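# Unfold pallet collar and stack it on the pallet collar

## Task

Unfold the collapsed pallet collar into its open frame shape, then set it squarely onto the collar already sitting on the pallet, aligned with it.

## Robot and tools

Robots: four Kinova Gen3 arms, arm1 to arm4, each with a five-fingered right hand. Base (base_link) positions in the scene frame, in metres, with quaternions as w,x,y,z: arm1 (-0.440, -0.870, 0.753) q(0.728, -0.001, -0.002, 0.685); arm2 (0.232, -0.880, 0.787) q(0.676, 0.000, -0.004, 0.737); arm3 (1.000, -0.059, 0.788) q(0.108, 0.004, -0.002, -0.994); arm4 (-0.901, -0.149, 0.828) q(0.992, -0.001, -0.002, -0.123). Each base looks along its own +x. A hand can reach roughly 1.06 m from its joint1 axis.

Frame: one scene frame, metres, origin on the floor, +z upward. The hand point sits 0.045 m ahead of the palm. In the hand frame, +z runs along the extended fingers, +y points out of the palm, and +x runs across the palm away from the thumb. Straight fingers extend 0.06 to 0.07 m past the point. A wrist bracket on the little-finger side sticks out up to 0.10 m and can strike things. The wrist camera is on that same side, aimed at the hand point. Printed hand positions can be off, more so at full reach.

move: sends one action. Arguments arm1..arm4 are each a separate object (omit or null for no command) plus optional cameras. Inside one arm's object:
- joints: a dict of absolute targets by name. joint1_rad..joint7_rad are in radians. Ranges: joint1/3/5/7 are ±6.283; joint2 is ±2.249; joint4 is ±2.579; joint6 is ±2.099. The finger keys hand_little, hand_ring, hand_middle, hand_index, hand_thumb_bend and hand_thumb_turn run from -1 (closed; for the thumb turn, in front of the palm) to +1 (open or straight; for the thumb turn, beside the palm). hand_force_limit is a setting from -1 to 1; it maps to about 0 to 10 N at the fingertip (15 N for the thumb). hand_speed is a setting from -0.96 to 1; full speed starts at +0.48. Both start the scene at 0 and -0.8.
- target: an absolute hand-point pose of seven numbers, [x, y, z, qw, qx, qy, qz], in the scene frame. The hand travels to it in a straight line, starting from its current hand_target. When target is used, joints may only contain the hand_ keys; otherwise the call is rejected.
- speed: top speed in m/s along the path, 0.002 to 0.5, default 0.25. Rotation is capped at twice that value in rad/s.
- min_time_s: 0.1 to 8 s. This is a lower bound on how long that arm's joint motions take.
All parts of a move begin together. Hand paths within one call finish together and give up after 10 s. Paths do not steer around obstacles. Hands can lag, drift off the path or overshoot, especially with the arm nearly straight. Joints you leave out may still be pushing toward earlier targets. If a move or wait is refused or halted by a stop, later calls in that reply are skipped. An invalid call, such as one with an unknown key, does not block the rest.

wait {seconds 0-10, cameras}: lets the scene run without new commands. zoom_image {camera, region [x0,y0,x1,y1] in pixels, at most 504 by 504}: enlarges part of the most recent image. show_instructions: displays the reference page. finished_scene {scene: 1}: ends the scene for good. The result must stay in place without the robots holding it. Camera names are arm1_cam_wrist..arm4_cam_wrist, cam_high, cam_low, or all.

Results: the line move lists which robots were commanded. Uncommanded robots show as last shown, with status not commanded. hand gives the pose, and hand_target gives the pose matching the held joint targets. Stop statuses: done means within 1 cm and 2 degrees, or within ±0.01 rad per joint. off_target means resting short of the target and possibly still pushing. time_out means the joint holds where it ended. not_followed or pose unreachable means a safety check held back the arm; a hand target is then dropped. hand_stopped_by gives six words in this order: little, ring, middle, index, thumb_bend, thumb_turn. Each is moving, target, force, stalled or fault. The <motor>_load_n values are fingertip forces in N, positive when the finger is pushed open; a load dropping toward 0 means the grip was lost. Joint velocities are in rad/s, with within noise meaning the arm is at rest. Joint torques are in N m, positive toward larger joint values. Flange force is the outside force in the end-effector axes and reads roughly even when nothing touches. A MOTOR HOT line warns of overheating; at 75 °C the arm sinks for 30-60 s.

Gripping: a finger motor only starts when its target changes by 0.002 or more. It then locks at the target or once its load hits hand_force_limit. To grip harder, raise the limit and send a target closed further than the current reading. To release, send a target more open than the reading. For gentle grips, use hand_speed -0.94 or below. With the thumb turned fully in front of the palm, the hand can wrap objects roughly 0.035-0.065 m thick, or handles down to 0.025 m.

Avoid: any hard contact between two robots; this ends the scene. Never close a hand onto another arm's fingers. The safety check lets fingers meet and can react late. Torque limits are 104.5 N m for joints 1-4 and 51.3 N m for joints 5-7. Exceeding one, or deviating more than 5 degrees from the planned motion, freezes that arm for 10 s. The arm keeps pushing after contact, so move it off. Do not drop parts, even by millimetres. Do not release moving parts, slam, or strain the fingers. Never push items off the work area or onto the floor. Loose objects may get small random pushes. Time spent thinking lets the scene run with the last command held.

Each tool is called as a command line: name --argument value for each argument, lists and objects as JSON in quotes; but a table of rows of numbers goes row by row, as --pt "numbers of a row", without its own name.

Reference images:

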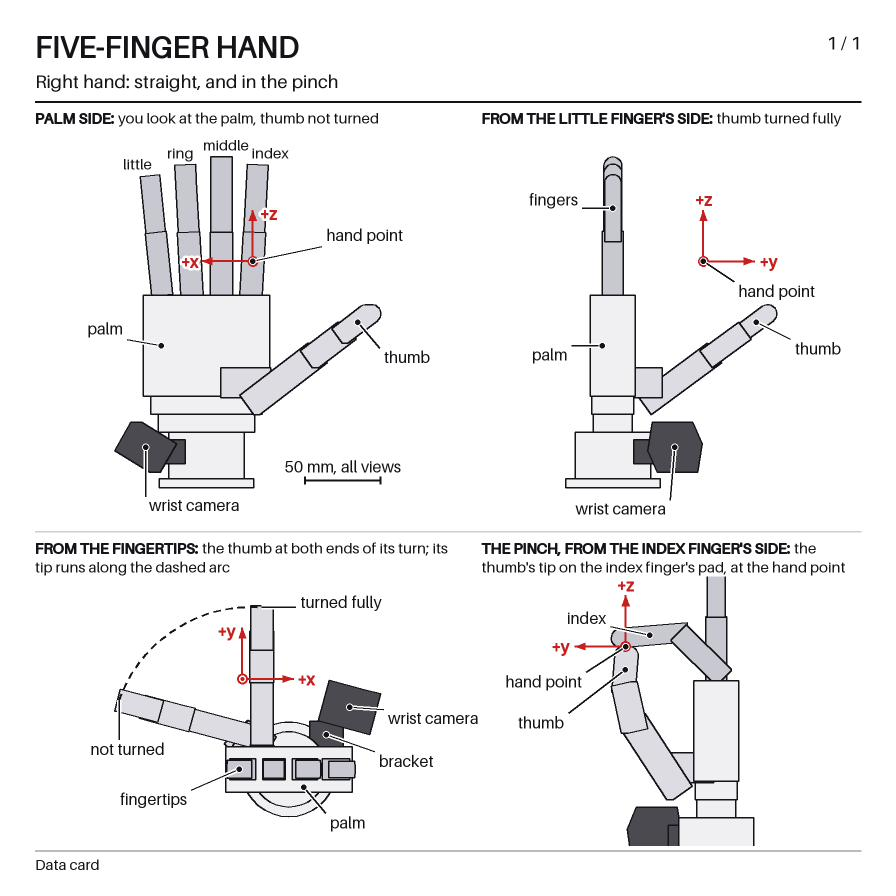

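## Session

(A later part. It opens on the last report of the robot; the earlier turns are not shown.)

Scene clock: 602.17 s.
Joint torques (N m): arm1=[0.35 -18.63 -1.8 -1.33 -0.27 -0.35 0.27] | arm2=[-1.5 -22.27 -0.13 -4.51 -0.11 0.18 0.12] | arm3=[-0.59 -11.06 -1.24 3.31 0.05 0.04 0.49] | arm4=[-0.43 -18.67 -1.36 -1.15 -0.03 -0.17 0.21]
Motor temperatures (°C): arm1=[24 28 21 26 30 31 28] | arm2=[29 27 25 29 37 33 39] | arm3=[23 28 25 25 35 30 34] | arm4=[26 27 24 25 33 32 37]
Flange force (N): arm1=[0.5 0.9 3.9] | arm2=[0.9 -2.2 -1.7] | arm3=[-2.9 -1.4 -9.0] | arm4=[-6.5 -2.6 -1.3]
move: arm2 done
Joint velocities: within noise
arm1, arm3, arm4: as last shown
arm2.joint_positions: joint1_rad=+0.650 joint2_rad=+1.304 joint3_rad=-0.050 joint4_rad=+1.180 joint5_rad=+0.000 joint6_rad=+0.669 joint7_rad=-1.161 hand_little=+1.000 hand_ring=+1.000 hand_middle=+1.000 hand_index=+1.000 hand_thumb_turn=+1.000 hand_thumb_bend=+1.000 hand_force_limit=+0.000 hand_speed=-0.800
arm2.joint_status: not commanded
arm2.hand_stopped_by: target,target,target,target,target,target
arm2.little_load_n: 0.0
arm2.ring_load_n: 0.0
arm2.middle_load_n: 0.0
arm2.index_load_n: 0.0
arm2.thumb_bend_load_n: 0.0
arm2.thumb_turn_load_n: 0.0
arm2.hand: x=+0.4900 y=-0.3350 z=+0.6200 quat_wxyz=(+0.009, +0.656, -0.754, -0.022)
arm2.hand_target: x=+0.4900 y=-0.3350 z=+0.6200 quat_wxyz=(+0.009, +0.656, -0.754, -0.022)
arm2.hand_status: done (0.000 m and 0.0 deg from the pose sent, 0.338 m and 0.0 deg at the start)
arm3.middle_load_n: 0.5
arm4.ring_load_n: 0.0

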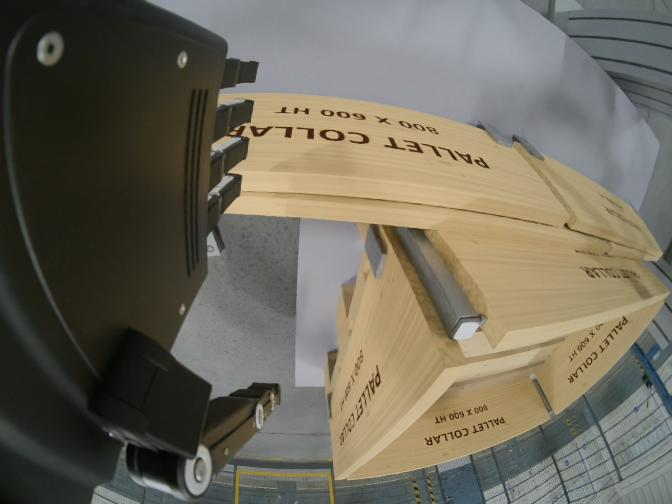

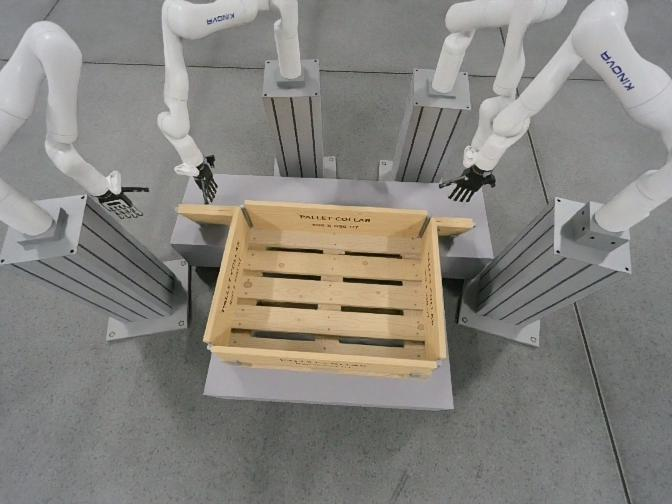

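move --arm2 '{"target": [0.49, -0.335, 0.596, 0.009, 0.656, -0.754, -0.022], "speed": 0.05}' --cameras '["arm2_cam_wrist", "cam_high"]'

zoom_image --camera "arm2_cam_wrist" --region '[200, 100, 350, 250]'

zoom_image --camera "cam_high" --region '[170, 150, 250, 230]'

Scene clock: 638.97 s.
Joint torques (N m): arm1=[0.22 -18.75 -1.65 -1.41 -0.25 -0.4 0.27] | arm2=[-1.46 -22.44 -0.09 -4.38 -0.13 0.18 0.14] | arm3=[-0.57 -11.07 -1.23 3.3 0.01 0.05 0.47] | arm4=[-0.42 -18.68 -1.33 -1.23 -0.02 -0.17 0.2]
Motor temperatures (°C): arm1=[24 28 21 26 30 31 28] | arm2=[29 27 25 29 37 33 39] | arm3=[23 28 25 25 35 30 34] | arm4=[26 27 24 25 33 32 37]
Flange force (N): arm1=[0.6 0.6 4.1] | arm2=[0.8 -2.2 -1.5] | arm3=[-2.8 -1.5 -9.0] | arm4=[-6.1 -2.4 -1.3]
move: arm2 done
Joint velocities: within noise
arm1, arm3, arm4: as last shown
arm2.joint_positions: joint1_rad=+0.649 joint2_rad=+1.353 joint3_rad=-0.050 joint4_rad=+1.151 joint5_rad=+0.001 joint6_rad=+0.649 joint7_rad=-1.160 hand_little=+1.000 hand_ring=+1.000 hand_middle=+1.000 hand_index=+1.000 hand_thumb_turn=+1.000 hand_thumb_bend=+1.000 hand_force_limit=+0.000 hand_speed=-0.800
arm2.joint_status: not commanded
arm2.hand_stopped_by: target,target,target,target,target,target
arm2.little_load_n: 0.0
arm2.ring_load_n: 0.0
arm2.middle_load_n: 0.0
arm2.index_load_n: 0.0
arm2.thumb_bend_load_n: -0.5
arm2.thumb_turn_load_n: 0.0
arm2.hand: x=+0.4900 y=-0.3350 z=+0.5960 quat_wxyz=(+0.009, +0.656, -0.754, -0.022)
arm2.hand_target: x=+0.4900 y=-0.3350 z=+0.5960 quat_wxyz=(+0.009, +0.656, -0.754, -0.022)
arm2.hand_status: done (0.000 m and 0.0 deg from the pose sent, 0.024 m and 0.0 deg at the start)
arm3.middle_load_n: 0.0

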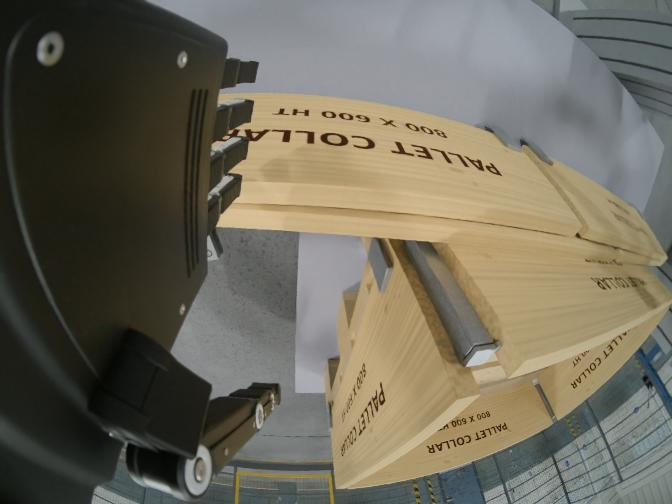

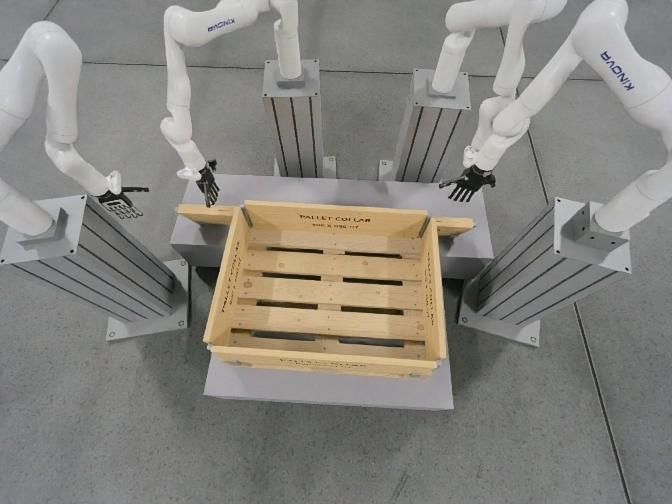

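Scaled by 3.360 from the camera's image (finer frame: 960x720).

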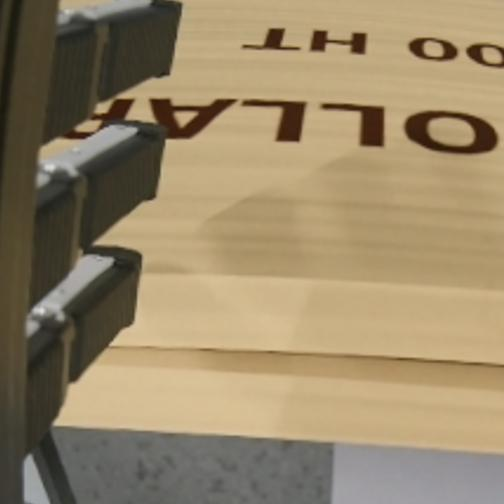

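Scaled by 6.300.

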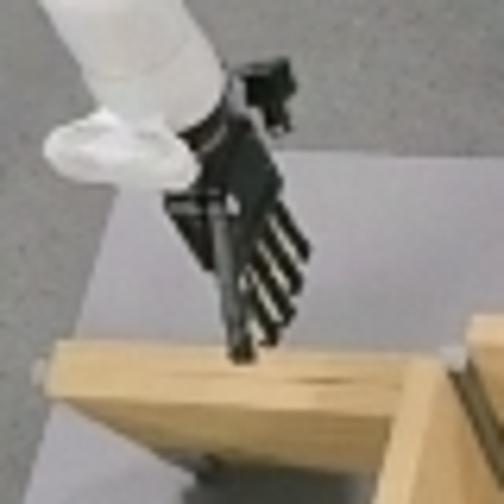

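move --arm2 '{"target": [0.50, -0.318, 0.61, 0.009, 0.656, -0.754, -0.022], "speed": 0.05}'

move --arm2 '{"target": [0.50, -0.318, 0.594, 0.009, 0.656, -0.754, -0.022], "speed": 0.03}' --cameras '["arm2_cam_wrist"]'

zoom_image --camera "arm2_cam_wrist" --region '[200, 100, 350, 250]'

Scene clock: 664.97 s.
Joint torques (N m): arm1=[0.2 -18.63 -1.71 -1.32 -0.2 -0.34 0.27] | arm2=[-1.4 -22.84 -0.13 -4.87 -0.1 0.2 0.1] | arm3=[-0.6 -11.05 -1.27 3.31 0.01 0.04 0.5] | arm4=[-0.5 -18.69 -1.36 -1.17 -0.02 -0.19 0.25]
Motor temperatures (°C): arm1=[24 28 21 26 30 31 28] | arm2=[29 27 25 29 37 33 39] | arm3=[23 28 25 25 35 30 34] | arm4=[26 27 24 25 33 32 37]
Flange force (N): arm1=[0.5 0.6 3.9] | arm2=[1.0 -1.9 -1.7] | arm3=[-3.0 -1.5 -9.0] | arm4=[-6.4 -2.7 -1.3]
move: arm2 done
Joint velocities: within noise
arm1, arm3, arm4: as last shown
arm1.middle_load_n: -0.5
arm1.index_load_n: -0.5
arm2.joint_positions: joint1_rad=+0.647 joint2_rad=+1.358 joint3_rad=-0.049 joint4_rad=+1.068 joint5_rad=-0.001 joint6_rad=+0.728 joint7_rad=-1.160 hand_little=+1.000 hand_ring=+1.000 hand_middle=+1.000 hand_index=+1.000 hand_thumb_turn=+1.000 hand_thumb_bend=+1.000 hand_force_limit=+0.000 hand_speed=-0.800
arm2.joint_status: not commanded
arm2.hand_stopped_by: target,target,target,target,target,target
arm2.little_load_n: 0.0
arm2.ring_load_n: 0.0
arm2.middle_load_n: 0.0
arm2.index_load_n: 0.0
arm2.thumb_bend_load_n: -0.5
arm2.thumb_turn_load_n: 0.0
arm2.hand: x=+0.5000 y=-0.3180 z=+0.6100 quat_wxyz=(+0.009, +0.656, -0.754, -0.022)
arm2.hand_target: x=+0.5000 y=-0.3180 z=+0.6100 quat_wxyz=(+0.009, +0.656, -0.754, -0.022)
arm2.hand_status: done (0.000 m and 0.0 deg from the pose sent, 0.024 m and 0.0 deg at the start)
arm4.little_load_n: 0.5
pictures: none

Scene clock: 666.00 s.
Joint torques (N m): arm1=[0.24 -18.66 -1.73 -1.5 -0.26 -0.34 0.18] | arm2=[-1.43 -22.97 -0.11 -4.92 -0.11 0.16 0.07] | arm3=[-0.58 -11.04 -1.29 3.35 0.02 0.05 0.49] | arm4=[-0.53 -18.73 -1.32 -1.19 -0.02 -0.18 0.21]
Motor temperatures (°C): arm1=[24 28 21 26 30 31 28] | arm2=[29 27 25 29 37 33 39] | arm3=[23 28 25 25 35 30 34] | arm4=[26 27 24 25 33 32 37]
Flange force (N): arm1=[1.0 0.5 3.8] | arm2=[1.4 -1.8 -1.7] | arm3=[-3.1 -1.4 -9.0] | arm4=[-6.0 -2.7 -1.1]
move: arm2 done
Joint velocities: within noise
arm1, arm3, arm4: as last shown
arm1.middle_load_n: 0.0
arm1.index_load_n: 0.0
arm2.joint_positions: joint1_rad=+0.646 joint2_rad=+1.390 joint3_rad=-0.049 joint4_rad=+1.047 joint5_rad=+0.000 joint6_rad=+0.716 joint7_rad=-1.159 hand_little=+1.000 hand_ring=+1.000 hand_middle=+1.000 hand_index=+1.000 hand_thumb_turn=+1.000 hand_thumb_bend=+1.000 hand_force_limit=+0.000 hand_speed=-0.800
arm2.joint_status: not commanded
arm2.hand_stopped_by: target,target,target,target,target,target
arm2.little_load_n: 0.0
arm2.ring_load_n: 0.0
arm2.middle_load_n: 0.0
arm2.index_load_n: 0.0
arm2.thumb_bend_load_n: 0.0
arm2.thumb_turn_load_n: 0.0
arm2.hand: x=+0.5000 y=-0.3180 z=+0.5940 quat_wxyz=(+0.009, +0.656, -0.754, -0.022)
arm2.hand_target: x=+0.5000 y=-0.3180 z=+0.5940 quat_wxyz=(+0.009, +0.656, -0.754, -0.022)
arm2.hand_status: done (0.000 m and 0.0 deg from the pose sent, 0.016 m and 0.0 deg at the start)
arm4.little_load_n: 0.0

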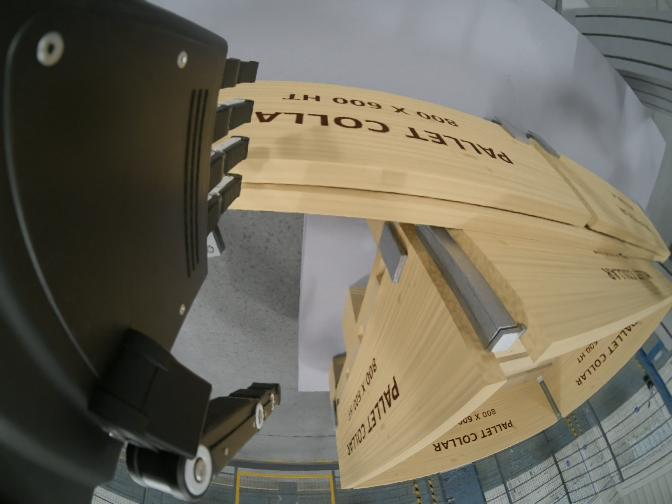

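Scaled by 3.360 from the camera's image (finer frame: 960x720).

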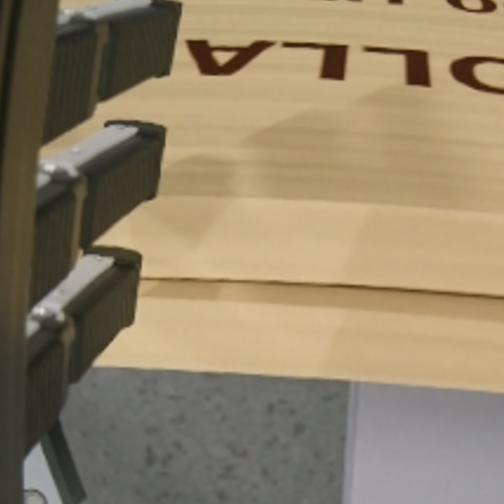

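move --arm2 '{"target": [0.50, -0.318, 0.584, 0.009, 0.656, -0.754, -0.022], "speed": 0.03}'

move --arm2 '{"target": [0.50, -0.318, 0.576, 0.009, 0.656, -0.754, -0.022], "speed": 0.03}' --cameras '["arm2_cam_wrist"]'

zoom_image --camera "arm2_cam_wrist" --region '[200, 100, 350, 250]'

Scene clock: 673.57 s.
Joint torques (N m): arm1=[0.33 -18.63 -1.73 -1.39 -0.28 -0.37 0.23] | arm2=[-4.67 -9.87 -2.8 -3.61 -0.94 -2.29 0.19] | arm3=[-0.57 -11.04 -1.27 3.33 0.03 0.03 0.51] | arm4=[-0.46 -18.69 -1.33 -1.22 -0.02 -0.18 0.24]
Motor temperatures (°C): arm1=[24 28 21 26 30 31 28] | arm2=[29 27 25 29 37 33 39] | arm3=[23 28 25 25 35 30 34] | arm4=[26 27 24 25 33 32 37]
Flange force (N): arm1=[0.6 0.8 3.8] | arm2=[10.3 -2.1 -29.2] | arm3=[-3.0 -1.3 -9.0] | arm4=[-6.2 -2.5 -1.3]
move: arm2 done
Joint velocities: within noise
arm1, arm3, arm4: as last shown
arm2.joint_positions: joint1_rad=+0.646 joint2_rad=+1.411 joint3_rad=-0.049 joint4_rad=+1.032 joint5_rad=+0.000 joint6_rad=+0.710 joint7_rad=-1.159 hand_little=+1.000 hand_ring=+1.000 hand_middle=+1.000 hand_index=+1.000 hand_thumb_turn=+1.000 hand_thumb_bend=+1.000 hand_force_limit=+0.000 hand_speed=-0.800
arm2.joint_status: not commanded
arm2.hand_stopped_by: target,target,target,target,target,target
arm2.little_load_n: 0.0
arm2.ring_load_n: 0.0
arm2.middle_load_n: 0.0
arm2.index_load_n: 0.0
arm2.thumb_bend_load_n: 0.0
arm2.thumb_turn_load_n: 0.0
arm2.hand: x=+0.5000 y=-0.3180 z=+0.5840 quat_wxyz=(+0.009, +0.656, -0.754, -0.022)
arm2.hand_target: x=+0.5000 y=-0.3180 z=+0.5840 quat_wxyz=(+0.009, +0.656, -0.754, -0.022)
arm2.hand_status: done (0.000 m and 0.0 deg from the pose sent, 0.010 m and 0.0 deg at the start)
pictures: none

Scene clock: 674.53 s.
Joint torques (N m): arm1=[0.3 -18.67 -1.71 -1.43 -0.27 -0.37 0.23] | arm2=[-7.92 29.97 -3.99 5.99 -0.88 -5.15 -0.06] | arm3=[-0.58 -11.05 -1.26 3.3 0.05 0.04 0.51] | arm4=[-0.48 -18.74 -1.39 -1.16 0.02 -0.18 0.23]
Motor temperatures (°C): arm1=[24 28 21 26 30 31 28] | arm2=[29 27 25 29 37 33 39] | arm3=[23 28 25 25 35 30 34] | arm4=[26 27 24 25 33 32 37]
Flange force (N): arm1=[0.7 0.7 3.9] | arm2=[19.3 -0.5 -101.0] | arm3=[-2.9 -1.3 -9.1] | arm4=[-6.5 -2.6 -1.2]
move: arm2 done
Joint velocities: within noise
arm1, arm3, arm4: as last shown
arm2.joint_positions: joint1_rad=+0.646 joint2_rad=+1.428 joint3_rad=-0.049 joint4_rad=+1.020 joint5_rad=+0.000 joint6_rad=+0.705 joint7_rad=-1.158 hand_little=+1.000 hand_ring=+1.000 hand_middle=+1.000 hand_index=+0.999 hand_thumb_turn=+1.000 hand_thumb_bend=+1.000 hand_force_limit=+0.000 hand_speed=-0.800
arm2.joint_status: not commanded
arm2.hand_stopped_by: target,target,target,target,target,target
arm2.little_load_n: 0.0
arm2.ring_load_n: 0.0
arm2.middle_load_n: -3.0
arm2.index_load_n: -9.0
arm2.thumb_bend_load_n: 0.0
arm2.thumb_turn_load_n: 0.0
arm2.hand: x=+0.5001 y=-0.3178 z=+0.5762 quat_wxyz=(+0.009, +0.656, -0.754, -0.022)
arm2.hand_target: x=+0.5000 y=-0.3180 z=+0.5760 quat_wxyz=(+0.009, +0.656, -0.754, -0.022)
arm2.hand_status: done (0.000 m and 0.0 deg from the pose sent, 0.008 m and 0.0 deg at the start)
arm3.thumb_bend_load_n: -0.5
arm4.little_load_n: 0.5

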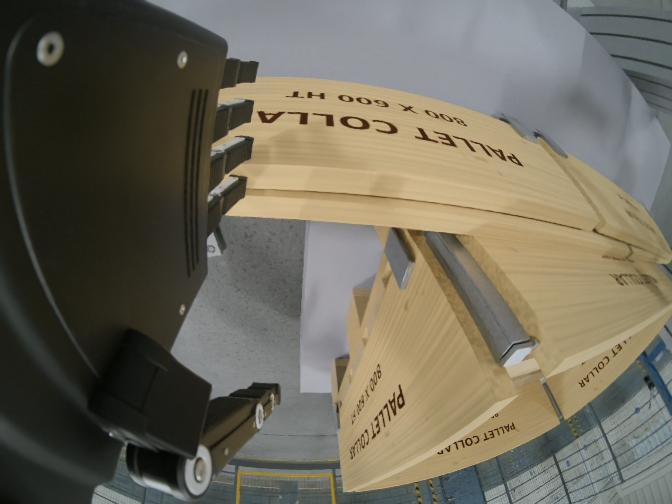

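Scaled by 3.360 from the camera's image (finer frame: 960x720).

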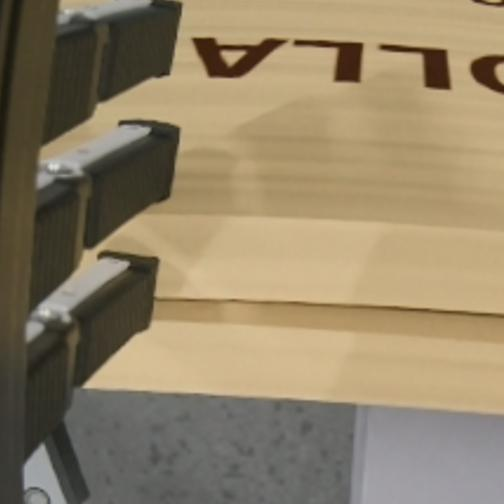

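move --arm2 '{"target": [0.50, -0.318, 0.64, 0.009, 0.656, -0.754, -0.022], "speed": 0.1}'

Scene clock: 677.50 s.
Joint torques (N m): arm1=[0.29 -18.6 -1.77 -1.4 -0.25 -0.36 0.22] | arm2=[-1.41 -22.79 -0.1 -5.06 -0.14 0.18 0.09] | arm3=[-0.59 -11.04 -1.26 3.31 0.01 0.06 0.51] | arm4=[-0.45 -18.64 -1.32 -1.18 -0.05 -0.14 0.26]
Motor temperatures (°C): arm1=[24 28 21 26 30 31 28] | arm2=[29 28 25 29 37 33 39] | arm3=[23 28 25 25 35 30 34] | arm4=[26 27 24 25 33 32 37]
Flange force (N): arm1=[0.7 0.7 3.8] | arm2=[1.0 -2.0 -1.6] | arm3=[-2.9 -1.5 -9.0] | arm4=[-6.2 -2.5 -1.3]
move: arm2 done
Joint velocities: within noise
arm1, arm3, arm4: as last shown
arm2.joint_positions: joint1_rad=+0.647 joint2_rad=+1.298 joint3_rad=-0.049 joint4_rad=+1.101 joint5_rad=-0.001 joint6_rad=+0.755 joint7_rad=-1.162 hand_little=+1.000 hand_ring=+1.000 hand_middle=+1.000 hand_index=+1.000 hand_thumb_turn=+1.000 hand_thumb_bend=+1.000 hand_force_limit=+0.000 hand_speed=-0.800
arm2.joint_status: not commanded
arm2.hand_stopped_by: target,target,target,target,target,target
arm2.little_load_n: 0.0
arm2.ring_load_n: 0.0
arm2.middle_load_n: -0.5
arm2.index_load_n: 0.0
arm2.thumb_bend_load_n: 0.0
arm2.thumb_turn_load_n: 0.0
arm2.hand: x=+0.5000 y=-0.3180 z=+0.6400 quat_wxyz=(+0.009, +0.656, -0.754, -0.022)
arm2.hand_target: x=+0.5000 y=-0.3180 z=+0.6400 quat_wxyz=(+0.009, +0.656, -0.754, -0.022)
arm2.hand_status: done (0.000 m and 0.0 deg from the pose sent, 0.064 m and 0.0 deg at the start)
arm3.thumb_bend_load_n: 0.0
arm4.little_load_n: 0.0
pictures: none

move --arm2 '{"target": [0.56, -0.32, 0.68, 0.0, 0.0, -1.0, 0.0], "joints": {"hand_thumb_turn": -1, "hand_speed": 0.3}}' --arm1 '{"target": [-0.54, -0.42, 0.72, 0.0, 0.0, -1.0, 0.0], "joints": {"hand_thumb_turn": -1, "hand_speed": 0.3}}' --arm3 '{"target": [0.85, -0.2, 1.05, -0.030, -0.989, -0.148, -0.001], "joints": {"hand_thumb_turn": -1, "hand_speed": 0.3}}' --arm4 '{"target": [-0.68, -0.08, 1.05, -0.058, -0.094, -0.994, -0.026], "joints": {"hand_thumb_turn": -1, "hand_speed": 0.3}}' --cameras '["arm1_cam_wrist", "arm2_cam_wrist", "cam_high"]'

Scene clock: 729.57 s.
Joint torques (N m): arm1=[0.32 -17.63 0.83 -2.91 -0.18 -0.14 0.21] | arm2=[-1.42 -21.26 2.67 -4.35 -0.06 0.21 0.08] | arm3=[-0.49 0.73 -1.22 -8.52 -0.18 0.11 0.5] | arm4=[-0.36 -0.92 -1.94 -7.1 0.02 -0.5 0.21]
Motor temperatures (°C): arm1=[24 28 21 26 30 31 28] | arm2=[29 29 25 29 37 33 39] | arm3=[23 28 25 25 35 30 34] | arm4=[26 27 24 25 33 32 37]
Flange force (N): arm1=[2.9 4.0 -2.6] | arm2=[-2.4 -1.0 -1.1] | arm3=[5.7 -4.3 0.3] | arm4=[-4.2 -4.5 -1.1]
move: arm1 done; arm2 done; arm3 done; arm4 done
Joint velocities: within noise
arm1.joint_positions: joint1_rad=-0.740 joint2_rad=+0.841 joint3_rad=+0.438 joint4_rad=+1.999 joint5_rad=-0.780 joint6_rad=+0.474 joint7_rad=-2.797 hand_little=+1.000 hand_ring=+1.000 hand_middle=+1.000 hand_index=+1.000 hand_thumb_turn=-1.000 hand_thumb_bend=+1.000 hand_force_limit=+0.000 hand_speed=+0.300
arm1.joint_status: all done
arm1.hand_stopped_by: target,target,target,target,target,target
arm1.little_load_n: 0.0
arm1.ring_load_n: 0.0
arm1.middle_load_n: 0.0
arm1.index_load_n: 0.0
arm1.thumb_bend_load_n: 0.0
arm1.thumb_turn_load_n: 0.0
arm1.hand: x=-0.5400 y=-0.4200 z=+0.7200 quat_wxyz=(+0.000, +0.000, -1.000, +0.000)
arm1.hand_target: x=-0.5400 y=-0.4200 z=+0.7200 quat_wxyz=(+0.000, +0.000, -1.000, +0.000)
arm1.hand_status: done (0.000 m and 0.0 deg from the pose sent, 0.120 m and 103.8 deg at the start)
arm2.joint_positions: joint1_rad=+0.420 joint2_rad=+1.183 joint3_rad=+0.314 joint4_rad=+1.314 joint5_rad=-0.450 joint6_rad=+0.722 joint7_rad=-2.337 hand_little=+1.000 hand_ring=+1.000 hand_middle=+1.000 hand_index=+1.000 hand_thumb_turn=-1.000 hand_thumb_bend=+1.000 hand_force_limit=+0.000 hand_speed=+0.300
arm2.joint_status: all done
arm2.hand_stopped_by: target,target,target,target,target,target
arm2.little_load_n: 0.0
arm2.ring_load_n: 0.0
arm2.middle_load_n: 0.0
arm2.index_load_n: 0.0
arm2.thumb_bend_load_n: -0.5
arm2.thumb_turn_load_n: 0.0
arm2.hand: x=+0.5600 y=-0.3200 z=+0.6800 quat_wxyz=(+0.000, +0.000, -1.000, +0.000)
arm2.hand_target: x=+0.5600 y=-0.3200 z=+0.6800 quat_wxyz=(+0.000, +0.000, -1.000, +0.000)
arm2.hand_status: done (0.000 m and 0.0 deg from the pose sent, 0.072 m and 82.1 deg at the start)
arm3.joint_positions: joint1_rad=-0.147 joint2_rad=-0.366 joint3_rad=-0.124 joint4_rad=+2.250 joint5_rad=-0.101 joint6_rad=+1.233 joint7_rad=-1.720 hand_little=+1.000 hand_ring=+1.000 hand_middle=+1.000 hand_index=+1.000 hand_thumb_turn=-1.000 hand_thumb_bend=+1.000 hand_force_limit=+0.000 hand_speed=+0.300
arm3.joint_status: all done
arm3.hand_stopped_by: target,target,target,target,target,target
arm3.little_load_n: 0.0
arm3.ring_load_n: 0.0
arm3.middle_load_n: 0.0
arm3.index_load_n: 0.0
arm3.thumb_bend_load_n: 0.0
arm3.thumb_turn_load_n: 0.0
arm3.hand: x=+0.8500 y=-0.2000 z=+1.0500 quat_wxyz=(-0.030, -0.989, -0.148, -0.001)
arm3.hand_target: x=+0.8500 y=-0.2000 z=+1.0500 quat_wxyz=(-0.030, -0.989, -0.148, -0.001)
arm3.hand_status: done (0.000 m and 0.0 deg from the pose sent, 0.399 m and 0.0 deg at the start; a joint's target at an end of its range on 62 of 126 steps)
arm4.joint_positions: joint1_rad=-0.660 joint2_rad=-0.349 joint3_rad=+0.151 joint4_rad=+2.400 joint5_rad=+0.049 joint6_rad=+0.963 joint7_rad=-2.054 hand_little=+1.000 hand_ring=+1.000 hand_middle=+1.000 hand_index=+1.000 hand_thumb_turn=-1.000 hand_thumb_bend=+1.000 hand_force_limit=+0.000 hand_speed=+0.300
arm4.joint_status: all done
arm4.hand_stopped_by: target,target,target,target,target,target
arm4.little_load_n: 0.0
arm4.ring_load_n: 0.0
arm4.middle_load_n: 0.0
arm4.index_load_n: 0.0
arm4.thumb_bend_load_n: 0.0
arm4.thumb_turn_load_n: -0.5
arm4.hand: x=-0.6800 y=-0.0800 z=+1.0500 quat_wxyz=(-0.058, -0.094, -0.994, -0.026)
arm4.hand_target: x=-0.6800 y=-0.0800 z=+1.0500 quat_wxyz=(-0.058, -0.094, -0.994, -0.026)
arm4.hand_status: done (0.000 m and 0.0 deg from the pose sent, 0.469 m and 0.0 deg at the start)

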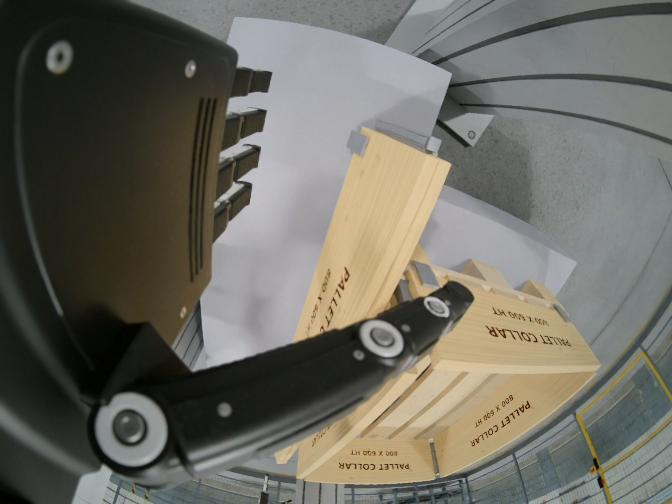

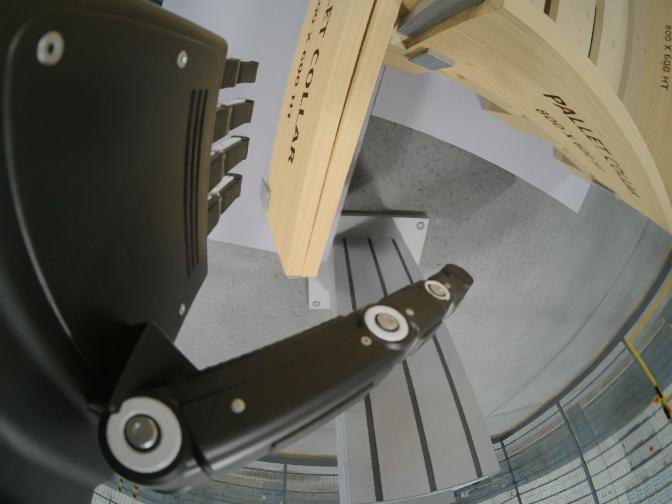

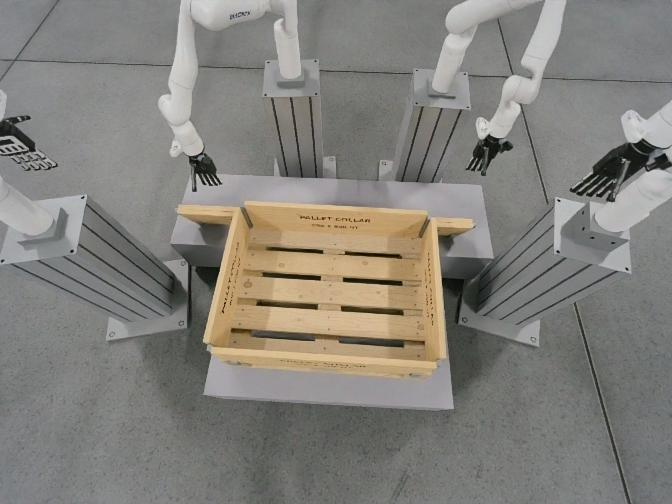

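move --arm2 '{"target": [0.56, -0.308, 0.52, 0.0, 0.0, -1.0, 0.0], "speed": 0.15}' --arm1 '{"target": [-0.487, -0.302, 0.72, 0.0, 0.0, -1.0, 0.0], "speed": 0.15}' --cameras '["arm2_cam_wrist"]'

move --arm2 '{"target": [0.56, -0.308, 0.48, 0.0, 0.0, -1.0, 0.0], "speed": 0.05}' --arm1 '{"target": [-0.487, -0.302, 0.52, 0.0, 0.0, -1.0, 0.0], "speed": 0.15}' --cameras '["arm1_cam_wrist", "arm2_cam_wrist", "cam_high"]'

Scene clock: 744.93 s.
Joint torques (N m): arm1=[0.26 -20.84 1.89 -4.46 -0.26 -0.12 0.2] | arm2=[-1.39 -22.19 2.35 -3.7 -0.04 0.16 0.1] | arm3=[-0.52 0.74 -1.22 -8.49 -0.17 0.1 0.49] | arm4=[-0.38 -1 -1.94 -7.03 0.03 -0.52 0.22]
Motor temperatures (°C): arm1=[24 28 21 26 30 31 28] | arm2=[29 29 25 29 37 33 39] | arm3=[23 28 25 25 35 30 34] | arm4=[26 27 24 25 33 32 37]
Flange force (N): arm1=[1.4 2.9 -0.2] | arm2=[-2.3 -0.9 -1.3] | arm3=[5.7 -4.4 0.2] | arm4=[-4.5 -4.4 -1.2]
move: arm1 done; arm2 done
Joint velocities: within noise
arm1.joint_positions: joint1_rad=-0.564 joint2_rad=+0.978 joint3_rad=+0.518 joint4_rad=+1.630 joint5_rad=-0.679 joint6_rad=+0.723 joint7_rad=-2.792 hand_little=+1.000 hand_ring=+1.000 hand_middle=+1.000 hand_index=+1.000 hand_thumb_turn=-1.000 hand_thumb_bend=+1.000 hand_force_limit=+0.000 hand_speed=+0.300
arm1.joint_status: not commanded
arm1.hand_stopped_by: target,target,target,target,target,target
arm1.little_load_n: 0.0
arm1.ring_load_n: 0.0
arm1.middle_load_n: 0.0
arm1.index_load_n: 0.0
arm1.thumb_bend_load_n: 0.0
arm1.thumb_turn_load_n: 0.0
arm1.hand: x=-0.4870 y=-0.3020 z=+0.7200 quat_wxyz=(+0.000, +0.000, -1.000, +0.000)
arm1.hand_target: x=-0.4870 y=-0.3020 z=+0.7200 quat_wxyz=(+0.000, +0.000, -1.000, +0.000)
arm1.hand_status: done (0.000 m and 0.0 deg from the pose sent, 0.129 m and 0.0 deg at the start)
arm2.joint_positions: joint1_rad=+0.446 joint2_rad=+1.524 joint3_rad=+0.273 joint4_rad=+1.066 joint5_rad=-0.488 joint6_rad=+0.618 joint7_rad=-2.360 hand_little=+1.000 hand_ring=+1.000 hand_middle=+1.000 hand_index=+1.000 hand_thumb_turn=-1.000 hand_thumb_bend=+1.000 hand_force_limit=+0.000 hand_speed=+0.300
arm2.joint_status: not commanded
arm2.hand_stopped_by: target,target,target,target,target,target
arm2.little_load_n: 0.0
arm2.ring_load_n: 0.0
arm2.middle_load_n: 0.0
arm2.index_load_n: 0.0
arm2.thumb_bend_load_n: -0.5
arm2.thumb_turn_load_n: 0.0
arm2.hand: x=+0.5600 y=-0.3080 z=+0.5200 quat_wxyz=(+0.000, +0.000, -1.000, +0.000)
arm2.hand_target: x=+0.5600 y=-0.3080 z=+0.5200 quat_wxyz=(+0.000, +0.000, -1.000, +0.000)
arm2.hand_status: done (0.000 m and 0.0 deg from the pose sent, 0.160 m and 0.0 deg at the start)
arm3, arm4: as last shown
arm3.thumb_bend_load_n: -0.5
arm4.thumb_turn_load_n: 0.0

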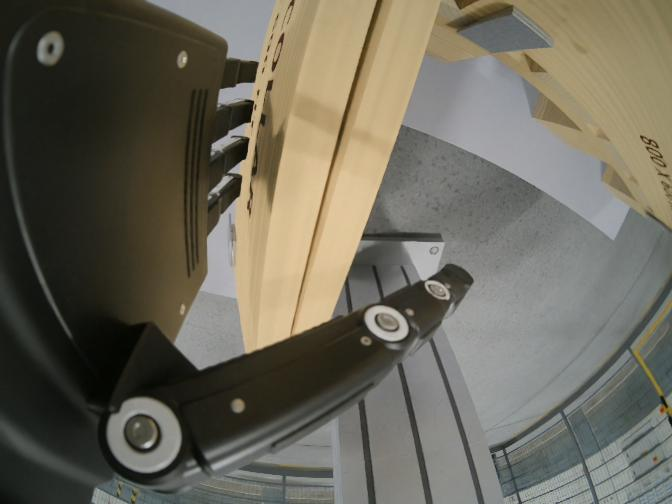

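Scene clock: 746.80 s.
Joint torques (N m): arm1=[0.27 -22.44 1.14 -2.62 -0.19 -0.14 0.2] | arm2=[-12.65 -25.61 -9.59 -22.63 -5.62 -9.88 0.51] | arm3=[-0.49 0.71 -1.22 -8.54 -0.17 0.09 0.5] | arm4=[-0.39 -0.9 -1.94 -7.07 0.01 -0.54 0.23]
Motor temperatures (°C): arm1=[24 28 21 26 30 31 28] | arm2=[29 29 25 29 37 33 39] | arm3=[23 28 25 25 35 30 34] | arm4=[26 27 24 25 33 32 37]
Flange force (N): arm1=[1.7 5.4 1.1] | arm2=[1.4 -43.8 -37.6] | arm3=[5.7 -4.3 0.4] | arm4=[-4.1 -4.5 -1.4]
move: arm1 done; arm2 done
Joint velocities: within noise
arm1.joint_positions: joint1_rad=-0.453 joint2_rad=+1.367 joint3_rad=+0.321 joint4_rad=+1.480 joint5_rad=-0.834 joint6_rad=+0.438 joint7_rad=-2.683 hand_little=+1.000 hand_ring=+1.000 hand_middle=+1.000 hand_index=+1.000 hand_thumb_turn=-1.000 hand_thumb_bend=+1.000 hand_force_limit=+0.000 hand_speed=+0.300
arm1.joint_status: not commanded
arm1.hand_stopped_by: target,target,target,target,target,target
arm1.little_load_n: 0.0
arm1.ring_load_n: 0.0
arm1.middle_load_n: 0.0
arm1.index_load_n: 0.0
arm1.thumb_bend_load_n: 0.0
arm1.thumb_turn_load_n: 0.0
arm1.hand: x=-0.4870 y=-0.3020 z=+0.5200 quat_wxyz=(+0.000, +0.000, -1.000, +0.000)
arm1.hand_target: x=-0.4870 y=-0.3020 z=+0.5200 quat_wxyz=(+0.000, +0.000, -1.000, +0.000)
arm1.hand_status: done (0.000 m and 0.0 deg from the pose sent, 0.200 m and 0.0 deg at the start)
arm2.joint_positions: joint1_rad=+0.453 joint2_rad=+1.617 joint3_rad=+0.273 joint4_rad=+0.977 joint5_rad=-0.492 joint6_rad=+0.612 joint7_rad=-2.373 hand_little=+1.000 hand_ring=+1.000 hand_middle=+1.000 hand_index=+1.000 hand_thumb_turn=-1.000 hand_thumb_bend=+1.000 hand_force_limit=+0.000 hand_speed=+0.300
arm2.joint_status: not commanded
arm2.hand_stopped_by: target,target,target,target,target,target
arm2.little_load_n: 0.0
arm2.ring_load_n: 0.0
arm2.middle_load_n: 4.0
arm2.index_load_n: 0.0
arm2.thumb_bend_load_n: 0.0
arm2.thumb_turn_load_n: 0.0
arm2.hand: x=+0.5601 y=-0.3080 z=+0.4800 quat_wxyz=(+0.000, +0.000, -1.000, +0.000)
arm2.hand_target: x=+0.5600 y=-0.3080 z=+0.4800 quat_wxyz=(+0.000, +0.000, -1.000, +0.000)
arm2.hand_status: done (0.000 m and 0.0 deg from the pose sent, 0.040 m and 0.0 deg at the start)
arm3, arm4: as last shown
arm3.middle_load_n: -0.5
arm3.thumb_bend_load_n: 0.0

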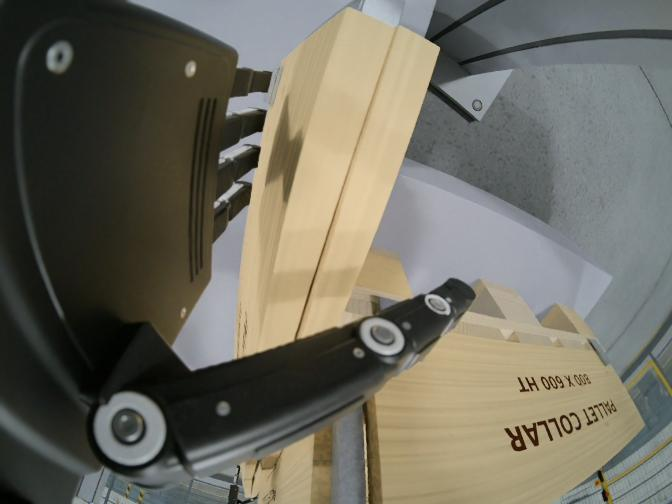

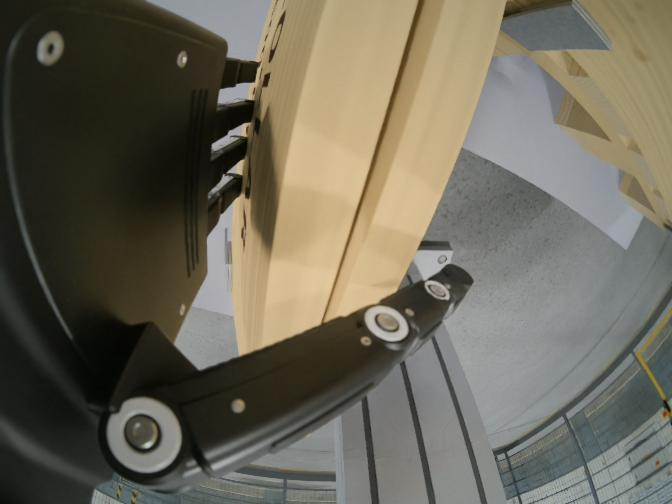

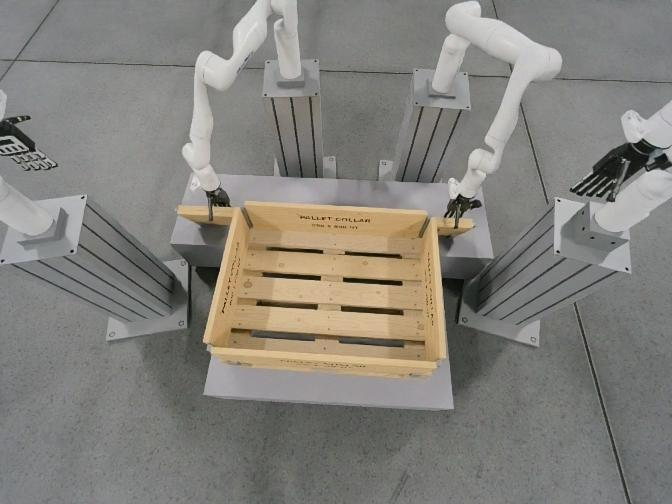

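move --arm2 '{"target": [0.56, -0.322, 0.48, 0.0, 0.0, -1.0, 0.0], "speed": 0.05}' --cameras '["arm2_cam_wrist"]'

Scene clock: 757.73 s.
Joint torques (N m): arm1=[0.37 -22.49 1.16 -2.6 -0.21 -0.16 0.29] | arm2=[-1.48 -21.95 2.26 -3.2 -0.09 0.13 0.14] | arm3=[-0.48 0.76 -1.21 -8.53 -0.19 0.11 0.49] | arm4=[-0.45 -0.91 -1.94 -7.1 0.06 -0.52 0.24]
Motor temperatures (°C): arm1=[24 28 21 26 30 31 28] | arm2=[29 29 25 29 37 33 39] | arm3=[23 28 25 25 35 30 34] | arm4=[26 27 24 25 33 32 37]
Flange force (N): arm1=[2.1 5.7 1.2] | arm2=[-3.0 -0.1 -0.8] | arm3=[5.8 -4.3 0.3] | arm4=[-4.1 -4.5 -1.3]
move: arm2 done
Joint velocities: within noise
arm1, arm3, arm4: as last shown
arm2.joint_positions: joint1_rad=+0.464 joint2_rad=+1.598 joint3_rad=+0.256 joint4_rad=+1.040 joint5_rad=-0.495 joint6_rad=+0.567 joint7_rad=-2.343 hand_little=+1.000 hand_ring=+1.000 hand_middle=+1.000 hand_index=+1.000 hand_thumb_turn=-1.000 hand_thumb_bend=+1.000 hand_force_limit=+0.000 hand_speed=+0.300
arm2.joint_status: not commanded
arm2.hand_stopped_by: target,target,target,target,target,target
arm2.little_load_n: 0.0
arm2.ring_load_n: 0.0
arm2.middle_load_n: 0.0
arm2.index_load_n: 0.0
arm2.thumb_bend_load_n: 0.0
arm2.thumb_turn_load_n: 0.0
arm2.hand: x=+0.5600 y=-0.3220 z=+0.4800 quat_wxyz=(+0.000, +0.000, -1.000, +0.000)
arm2.hand_target: x=+0.5600 y=-0.3220 z=+0.4800 quat_wxyz=(+0.000, +0.000, -1.000, +0.000)
arm2.hand_status: done (0.000 m and 0.0 deg from the pose sent, 0.014 m and 0.0 deg at the start)
arm3.middle_load_n: 0.0

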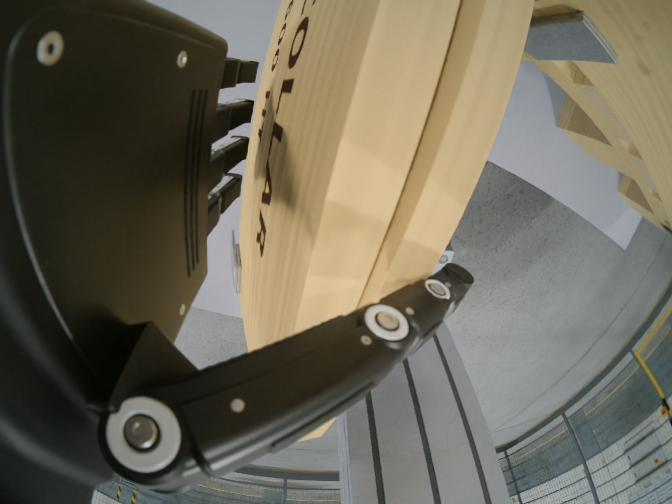

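move --arm1 '{"target": [-0.487, -0.312, 0.48, 0.0, 0.0, -1.0, 0.0], "speed": 0.05}' --arm2 '{"joints": {"hand_thumb_bend": -1, "hand_speed": -0.6, "hand_force_limit": 0.0}}' --cameras '["arm1_cam_wrist", "arm2_cam_wrist"]'

Scene clock: 769.07 s.
Joint torques (N m): arm1=[0.3 -22.46 0.88 -2.25 -0.2 -0.15 0.23] | arm2=[-0.11 -17.2 2.86 -0.27 0.42 1.06 0.06] | arm3=[-0.52 0.74 -1.23 -8.54 -0.16 0.1 0.5] | arm4=[-0.44 -0.92 -1.89 -7.05 0 -0.53 0.22]
Motor temperatures (°C): arm1=[24 28 21 26 30 31 28] | arm2=[29 29 25 29 37 33 39] | arm3=[23 28 25 25 35 30 34] | arm4=[26 27 24 25 33 32 37]
Flange force (N): arm1=[1.9 6.0 1.8] | arm2=[-2.7 3.7 -5.3] | arm3=[5.8 -4.4 0.3] | arm4=[-4.1 -4.4 -1.4]
move: arm1 done; arm2 off_target
Joint velocities: within noise
arm1.joint_positions: joint1_rad=-0.434 joint2_rad=+1.443 joint3_rad=+0.277 joint4_rad=+1.451 joint5_rad=-0.856 joint6_rad=+0.374 joint7_rad=-2.658 hand_little=+1.000 hand_ring=+1.000 hand_middle=+1.000 hand_index=+1.000 hand_thumb_turn=-1.000 hand_thumb_bend=+1.000 hand_force_limit=+0.000 hand_speed=+0.300
arm1.joint_status: not commanded
arm1.hand_stopped_by: target,target,target,target,target,target
arm1.little_load_n: 0.0
arm1.ring_load_n: 0.0
arm1.middle_load_n: 0.0
arm1.index_load_n: 0.0
arm1.thumb_bend_load_n: -0.5
arm1.thumb_turn_load_n: 0.0
arm1.hand: x=-0.4870 y=-0.3120 z=+0.4800 quat_wxyz=(+0.000, +0.000, -1.000, +0.000)
arm1.hand_target: x=-0.4870 y=-0.3120 z=+0.4800 quat_wxyz=(+0.000, +0.000, -1.000, +0.000)
arm1.hand_status: done (0.000 m and 0.0 deg from the pose sent, 0.041 m and 0.0 deg at the start)
arm2.joint_positions: joint1_rad=+0.464 joint2_rad=+1.598 joint3_rad=+0.256 joint4_rad=+1.040 joint5_rad=-0.495 joint6_rad=+0.567 joint7_rad=-2.343 hand_little=+1.000 hand_ring=+1.000 hand_middle=+1.000 hand_index=+1.000 hand_thumb_turn=-1.000 hand_thumb_bend=+0.893 hand_force_limit=+0.000 hand_speed=-0.600
arm2.joint_status: hand_thumb_bend off_target (ended at +0.893, target -1.000); the others done
arm2.hand_stopped_by: target,target,target,target,force,target
arm2.little_load_n: 0.0
arm2.ring_load_n: 0.0
arm2.middle_load_n: 0.0
arm2.index_load_n: 0.0
arm2.thumb_bend_load_n: 8.0
arm2.thumb_turn_load_n: 0.0
arm2.hand: x=+0.5600 y=-0.3220 z=+0.4800 quat_wxyz=(+0.000, +0.000, -1.000, +0.000)
arm2.hand_target: x=+0.5600 y=-0.3220 z=+0.4800 quat_wxyz=(+0.000, +0.000, -1.000, +0.000)
arm2.hand_status: not commanded
arm3, arm4: as last shown
arm3.thumb_bend_load_n: -0.5

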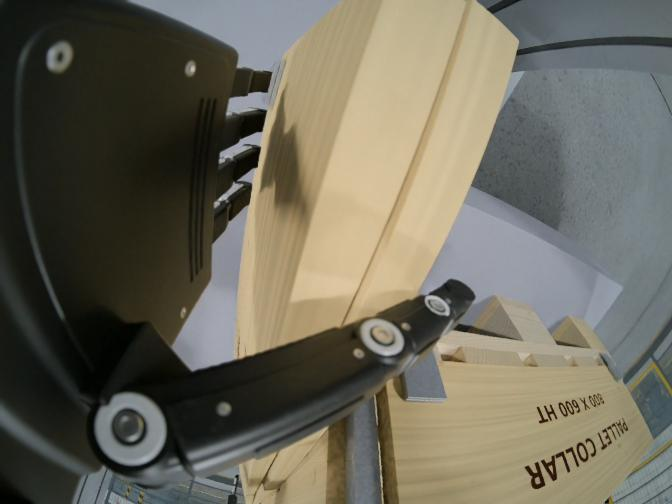

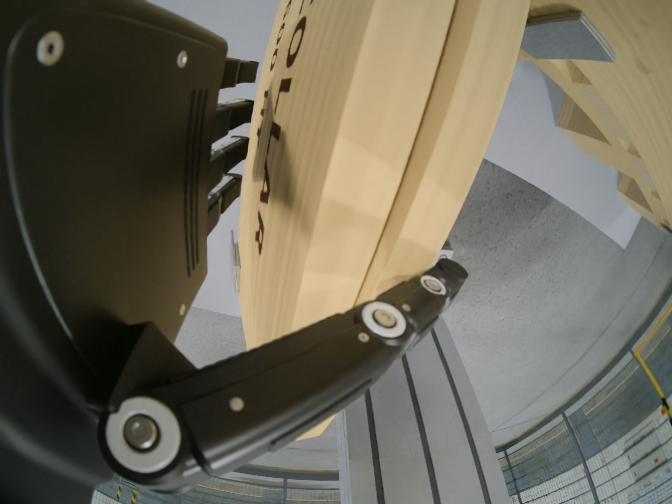

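move --arm2 '{"target": [0.56, -0.322, 0.505, 0.0, 0.0, -1.0, 0.0], "speed": 0.1, "joints": {"hand_thumb_bend": 1}}' --arm1 '{"target": [-0.487, -0.312, 0.505, 0.0, 0.0, -1.0, 0.0], "speed": 0.1}'

move --arm2 '{"target": [0.56, -0.296, 0.505, 0.0, 0.0, -1.0, 0.0], "speed": 0.1}' --arm1 '{"target": [-0.487, -0.300, 0.505, 0.0, 0.0, -1.0, 0.0], "speed": 0.1}' --cameras '["arm1_cam_wrist", "arm2_cam_wrist"]'

Scene clock: 818.73 s.
Joint torques (N m): arm1=[0.37 -22.34 0.93 -2.34 -0.23 -0.14 0.23] | arm2=[-1.46 -21.94 2.37 -3.35 -0.04 0.21 0.08] | arm3=[-0.49 0.74 -1.23 -8.54 -0.18 0.11 0.51] | arm4=[-0.45 -0.98 -1.9 -7.04 0.01 -0.54 0.22]
Motor temperatures (°C): arm1=[24 28 21 26 30 31 28] | arm2=[29 28 25 29 37 33 39] | arm3=[23 28 25 25 35 30 34] | arm4=[26 26 24 25 33 32 37]
Flange force (N): arm1=[2.1 6.0 1.4] | arm2=[-2.4 -1.1 -1.1] | arm3=[5.8 -4.3 0.4] | arm4=[-4.3 -4.4 -1.4]
move: arm1 done; arm2 done
Joint velocities: within noise
arm1.joint_positions: joint1_rad=-0.442 joint2_rad=+1.389 joint3_rad=+0.290 joint4_rad=+1.494 joint5_rad=-0.848 joint6_rad=+0.392 joint7_rad=-2.660 hand_little=+1.000 hand_ring=+1.000 hand_middle=+1.000 hand_index=+1.000 hand_thumb_turn=-1.000 hand_thumb_bend=+1.000 hand_force_limit=+0.000 hand_speed=+0.300
arm1.joint_status: not commanded
arm1.hand_stopped_by: target,target,target,target,target,target
arm1.little_load_n: 0.0
arm1.ring_load_n: 0.0
arm1.middle_load_n: 0.0
arm1.index_load_n: 0.0
arm1.thumb_bend_load_n: -0.5
arm1.thumb_turn_load_n: -0.5
arm1.hand: x=-0.4870 y=-0.3120 z=+0.5050 quat_wxyz=(+0.000, +0.000, -1.000, +0.000)
arm1.hand_target: x=-0.4870 y=-0.3120 z=+0.5050 quat_wxyz=(+0.000, +0.000, -1.000, +0.000)
arm1.hand_status: done (0.000 m and 0.0 deg from the pose sent, 0.025 m and 0.0 deg at the start)
arm2.joint_positions: joint1_rad=+0.460 joint2_rad=+1.540 joint3_rad=+0.256 joint4_rad=+1.096 joint5_rad=-0.492 joint6_rad=+0.571 joint7_rad=-2.335 hand_little=+1.000 hand_ring=+1.000 hand_middle=+1.000 hand_index=+1.000 hand_thumb_turn=-1.000 hand_thumb_bend=+1.000 hand_force_limit=+0.000 hand_speed=-0.600
arm2.joint_status: all done
arm2.hand_stopped_by: target,target,target,target,target,target
arm2.little_load_n: 0.0
arm2.ring_load_n: 0.0
arm2.middle_load_n: 0.0
arm2.index_load_n: 0.0
arm2.thumb_bend_load_n: -0.5
arm2.thumb_turn_load_n: 0.0
arm2.hand: x=+0.5600 y=-0.3220 z=+0.5050 quat_wxyz=(+0.000, +0.000, -1.000, +0.000)
arm2.hand_target: x=+0.5600 y=-0.3220 z=+0.5050 quat_wxyz=(+0.000, +0.000, -1.000, +0.000)
arm2.hand_status: done (0.000 m and 0.0 deg from the pose sent, 0.025 m and 0.0 deg at the start)
arm3, arm4: as last shown
arm3.thumb_bend_load_n: 0.0
pictures: none

Scene clock: 819.70 s.
Joint torques (N m): arm1=[0.28 -22.57 1.1 -2.62 -0.21 -0.15 0.25] | arm2=[-11.29 -26.42 -7.76 -19 -4.92 -7.47 0.46] | arm3=[-0.5 0.73 -1.22 -8.5 -0.2 0.11 0.5] | arm4=[-0.38 -0.92 -1.93 -7.06 0.01 -0.54 0.19]
Motor temperatures (°C): arm1=[24 28 21 26 30 31 28] | arm2=[29 28 25 29 37 33 39] | arm3=[23 28 25 25 35 30 34] | arm4=[26 26 24 25 33 32 37]
Flange force (N): arm1=[1.8 5.5 1.3] | arm2=[-1.0 -35.1 -25.7] | arm3=[5.7 -4.4 0.3] | arm4=[-4.3 -4.6 -1.4]
move: arm1 done; arm2 done
Joint velocities: within noise
arm1.joint_positions: joint1_rad=-0.448 joint2_rad=+1.402 joint3_rad=+0.316 joint4_rad=+1.449 joint5_rad=-0.838 joint6_rad=+0.433 joint7_rad=-2.684 hand_little=+1.000 hand_ring=+1.000 hand_middle=+1.000 hand_index=+1.000 hand_thumb_turn=-1.000 hand_thumb_bend=+1.000 hand_force_limit=+0.000 hand_speed=+0.300
arm1.joint_status: not commanded
arm1.hand_stopped_by: target,target,target,target,target,target
arm1.little_load_n: 0.0
arm1.ring_load_n: 0.0
arm1.middle_load_n: 0.0
arm1.index_load_n: 0.0
arm1.thumb_bend_load_n: 0.0
arm1.thumb_turn_load_n: 0.0
arm1.hand: x=-0.4870 y=-0.3000 z=+0.5050 quat_wxyz=(+0.000, +0.000, -1.000, +0.000)
arm1.hand_target: x=-0.4870 y=-0.3000 z=+0.5050 quat_wxyz=(+0.000, +0.000, -1.000, +0.000)
arm1.hand_status: done (0.000 m and 0.0 deg from the pose sent, 0.012 m and 0.0 deg at the start)
arm2.joint_positions: joint1_rad=+0.440 joint2_rad=+1.576 joint3_rad=+0.286 joint4_rad=+0.979 joint5_rad=-0.487 joint6_rad=+0.653 joint7_rad=-2.390 hand_little=+1.000 hand_ring=+1.000 hand_middle=+1.000 hand_index=+1.000 hand_thumb_turn=-1.000 hand_thumb_bend=+1.000 hand_force_limit=+0.000 hand_speed=-0.600
arm2.joint_status: not commanded
arm2.hand_stopped_by: target,target,target,target,target,target
arm2.little_load_n: 0.0
arm2.ring_load_n: 0.0
arm2.middle_load_n: 3.5
arm2.index_load_n: 0.0
arm2.thumb_bend_load_n: 0.0
arm2.thumb_turn_load_n: 0.0
arm2.hand: x=+0.5601 y=-0.2959 z=+0.5050 quat_wxyz=(+0.000, +0.000, -1.000, +0.000)
arm2.hand_target: x=+0.5600 y=-0.2960 z=+0.5050 quat_wxyz=(+0.000, +0.000, -1.000, +0.000)
arm2.hand_status: done (0.000 m and 0.0 deg from the pose sent, 0.026 m and 0.0 deg at the start)
arm3, arm4: as last shown
arm4.middle_load_n: 0.5

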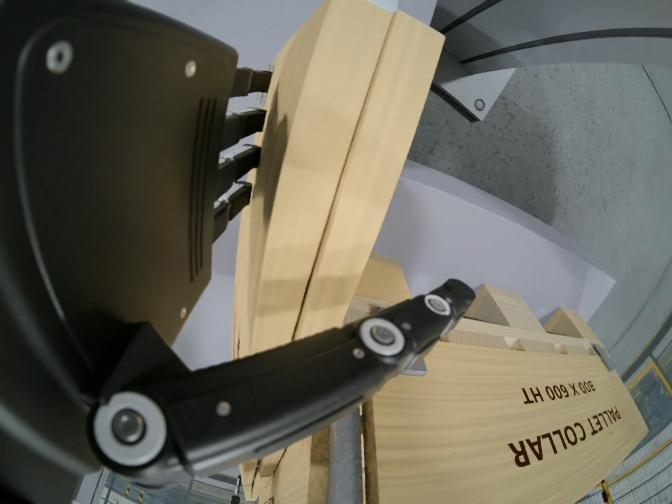

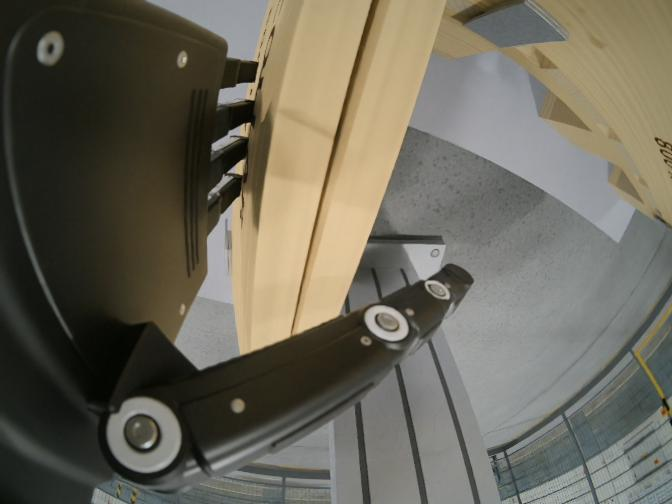

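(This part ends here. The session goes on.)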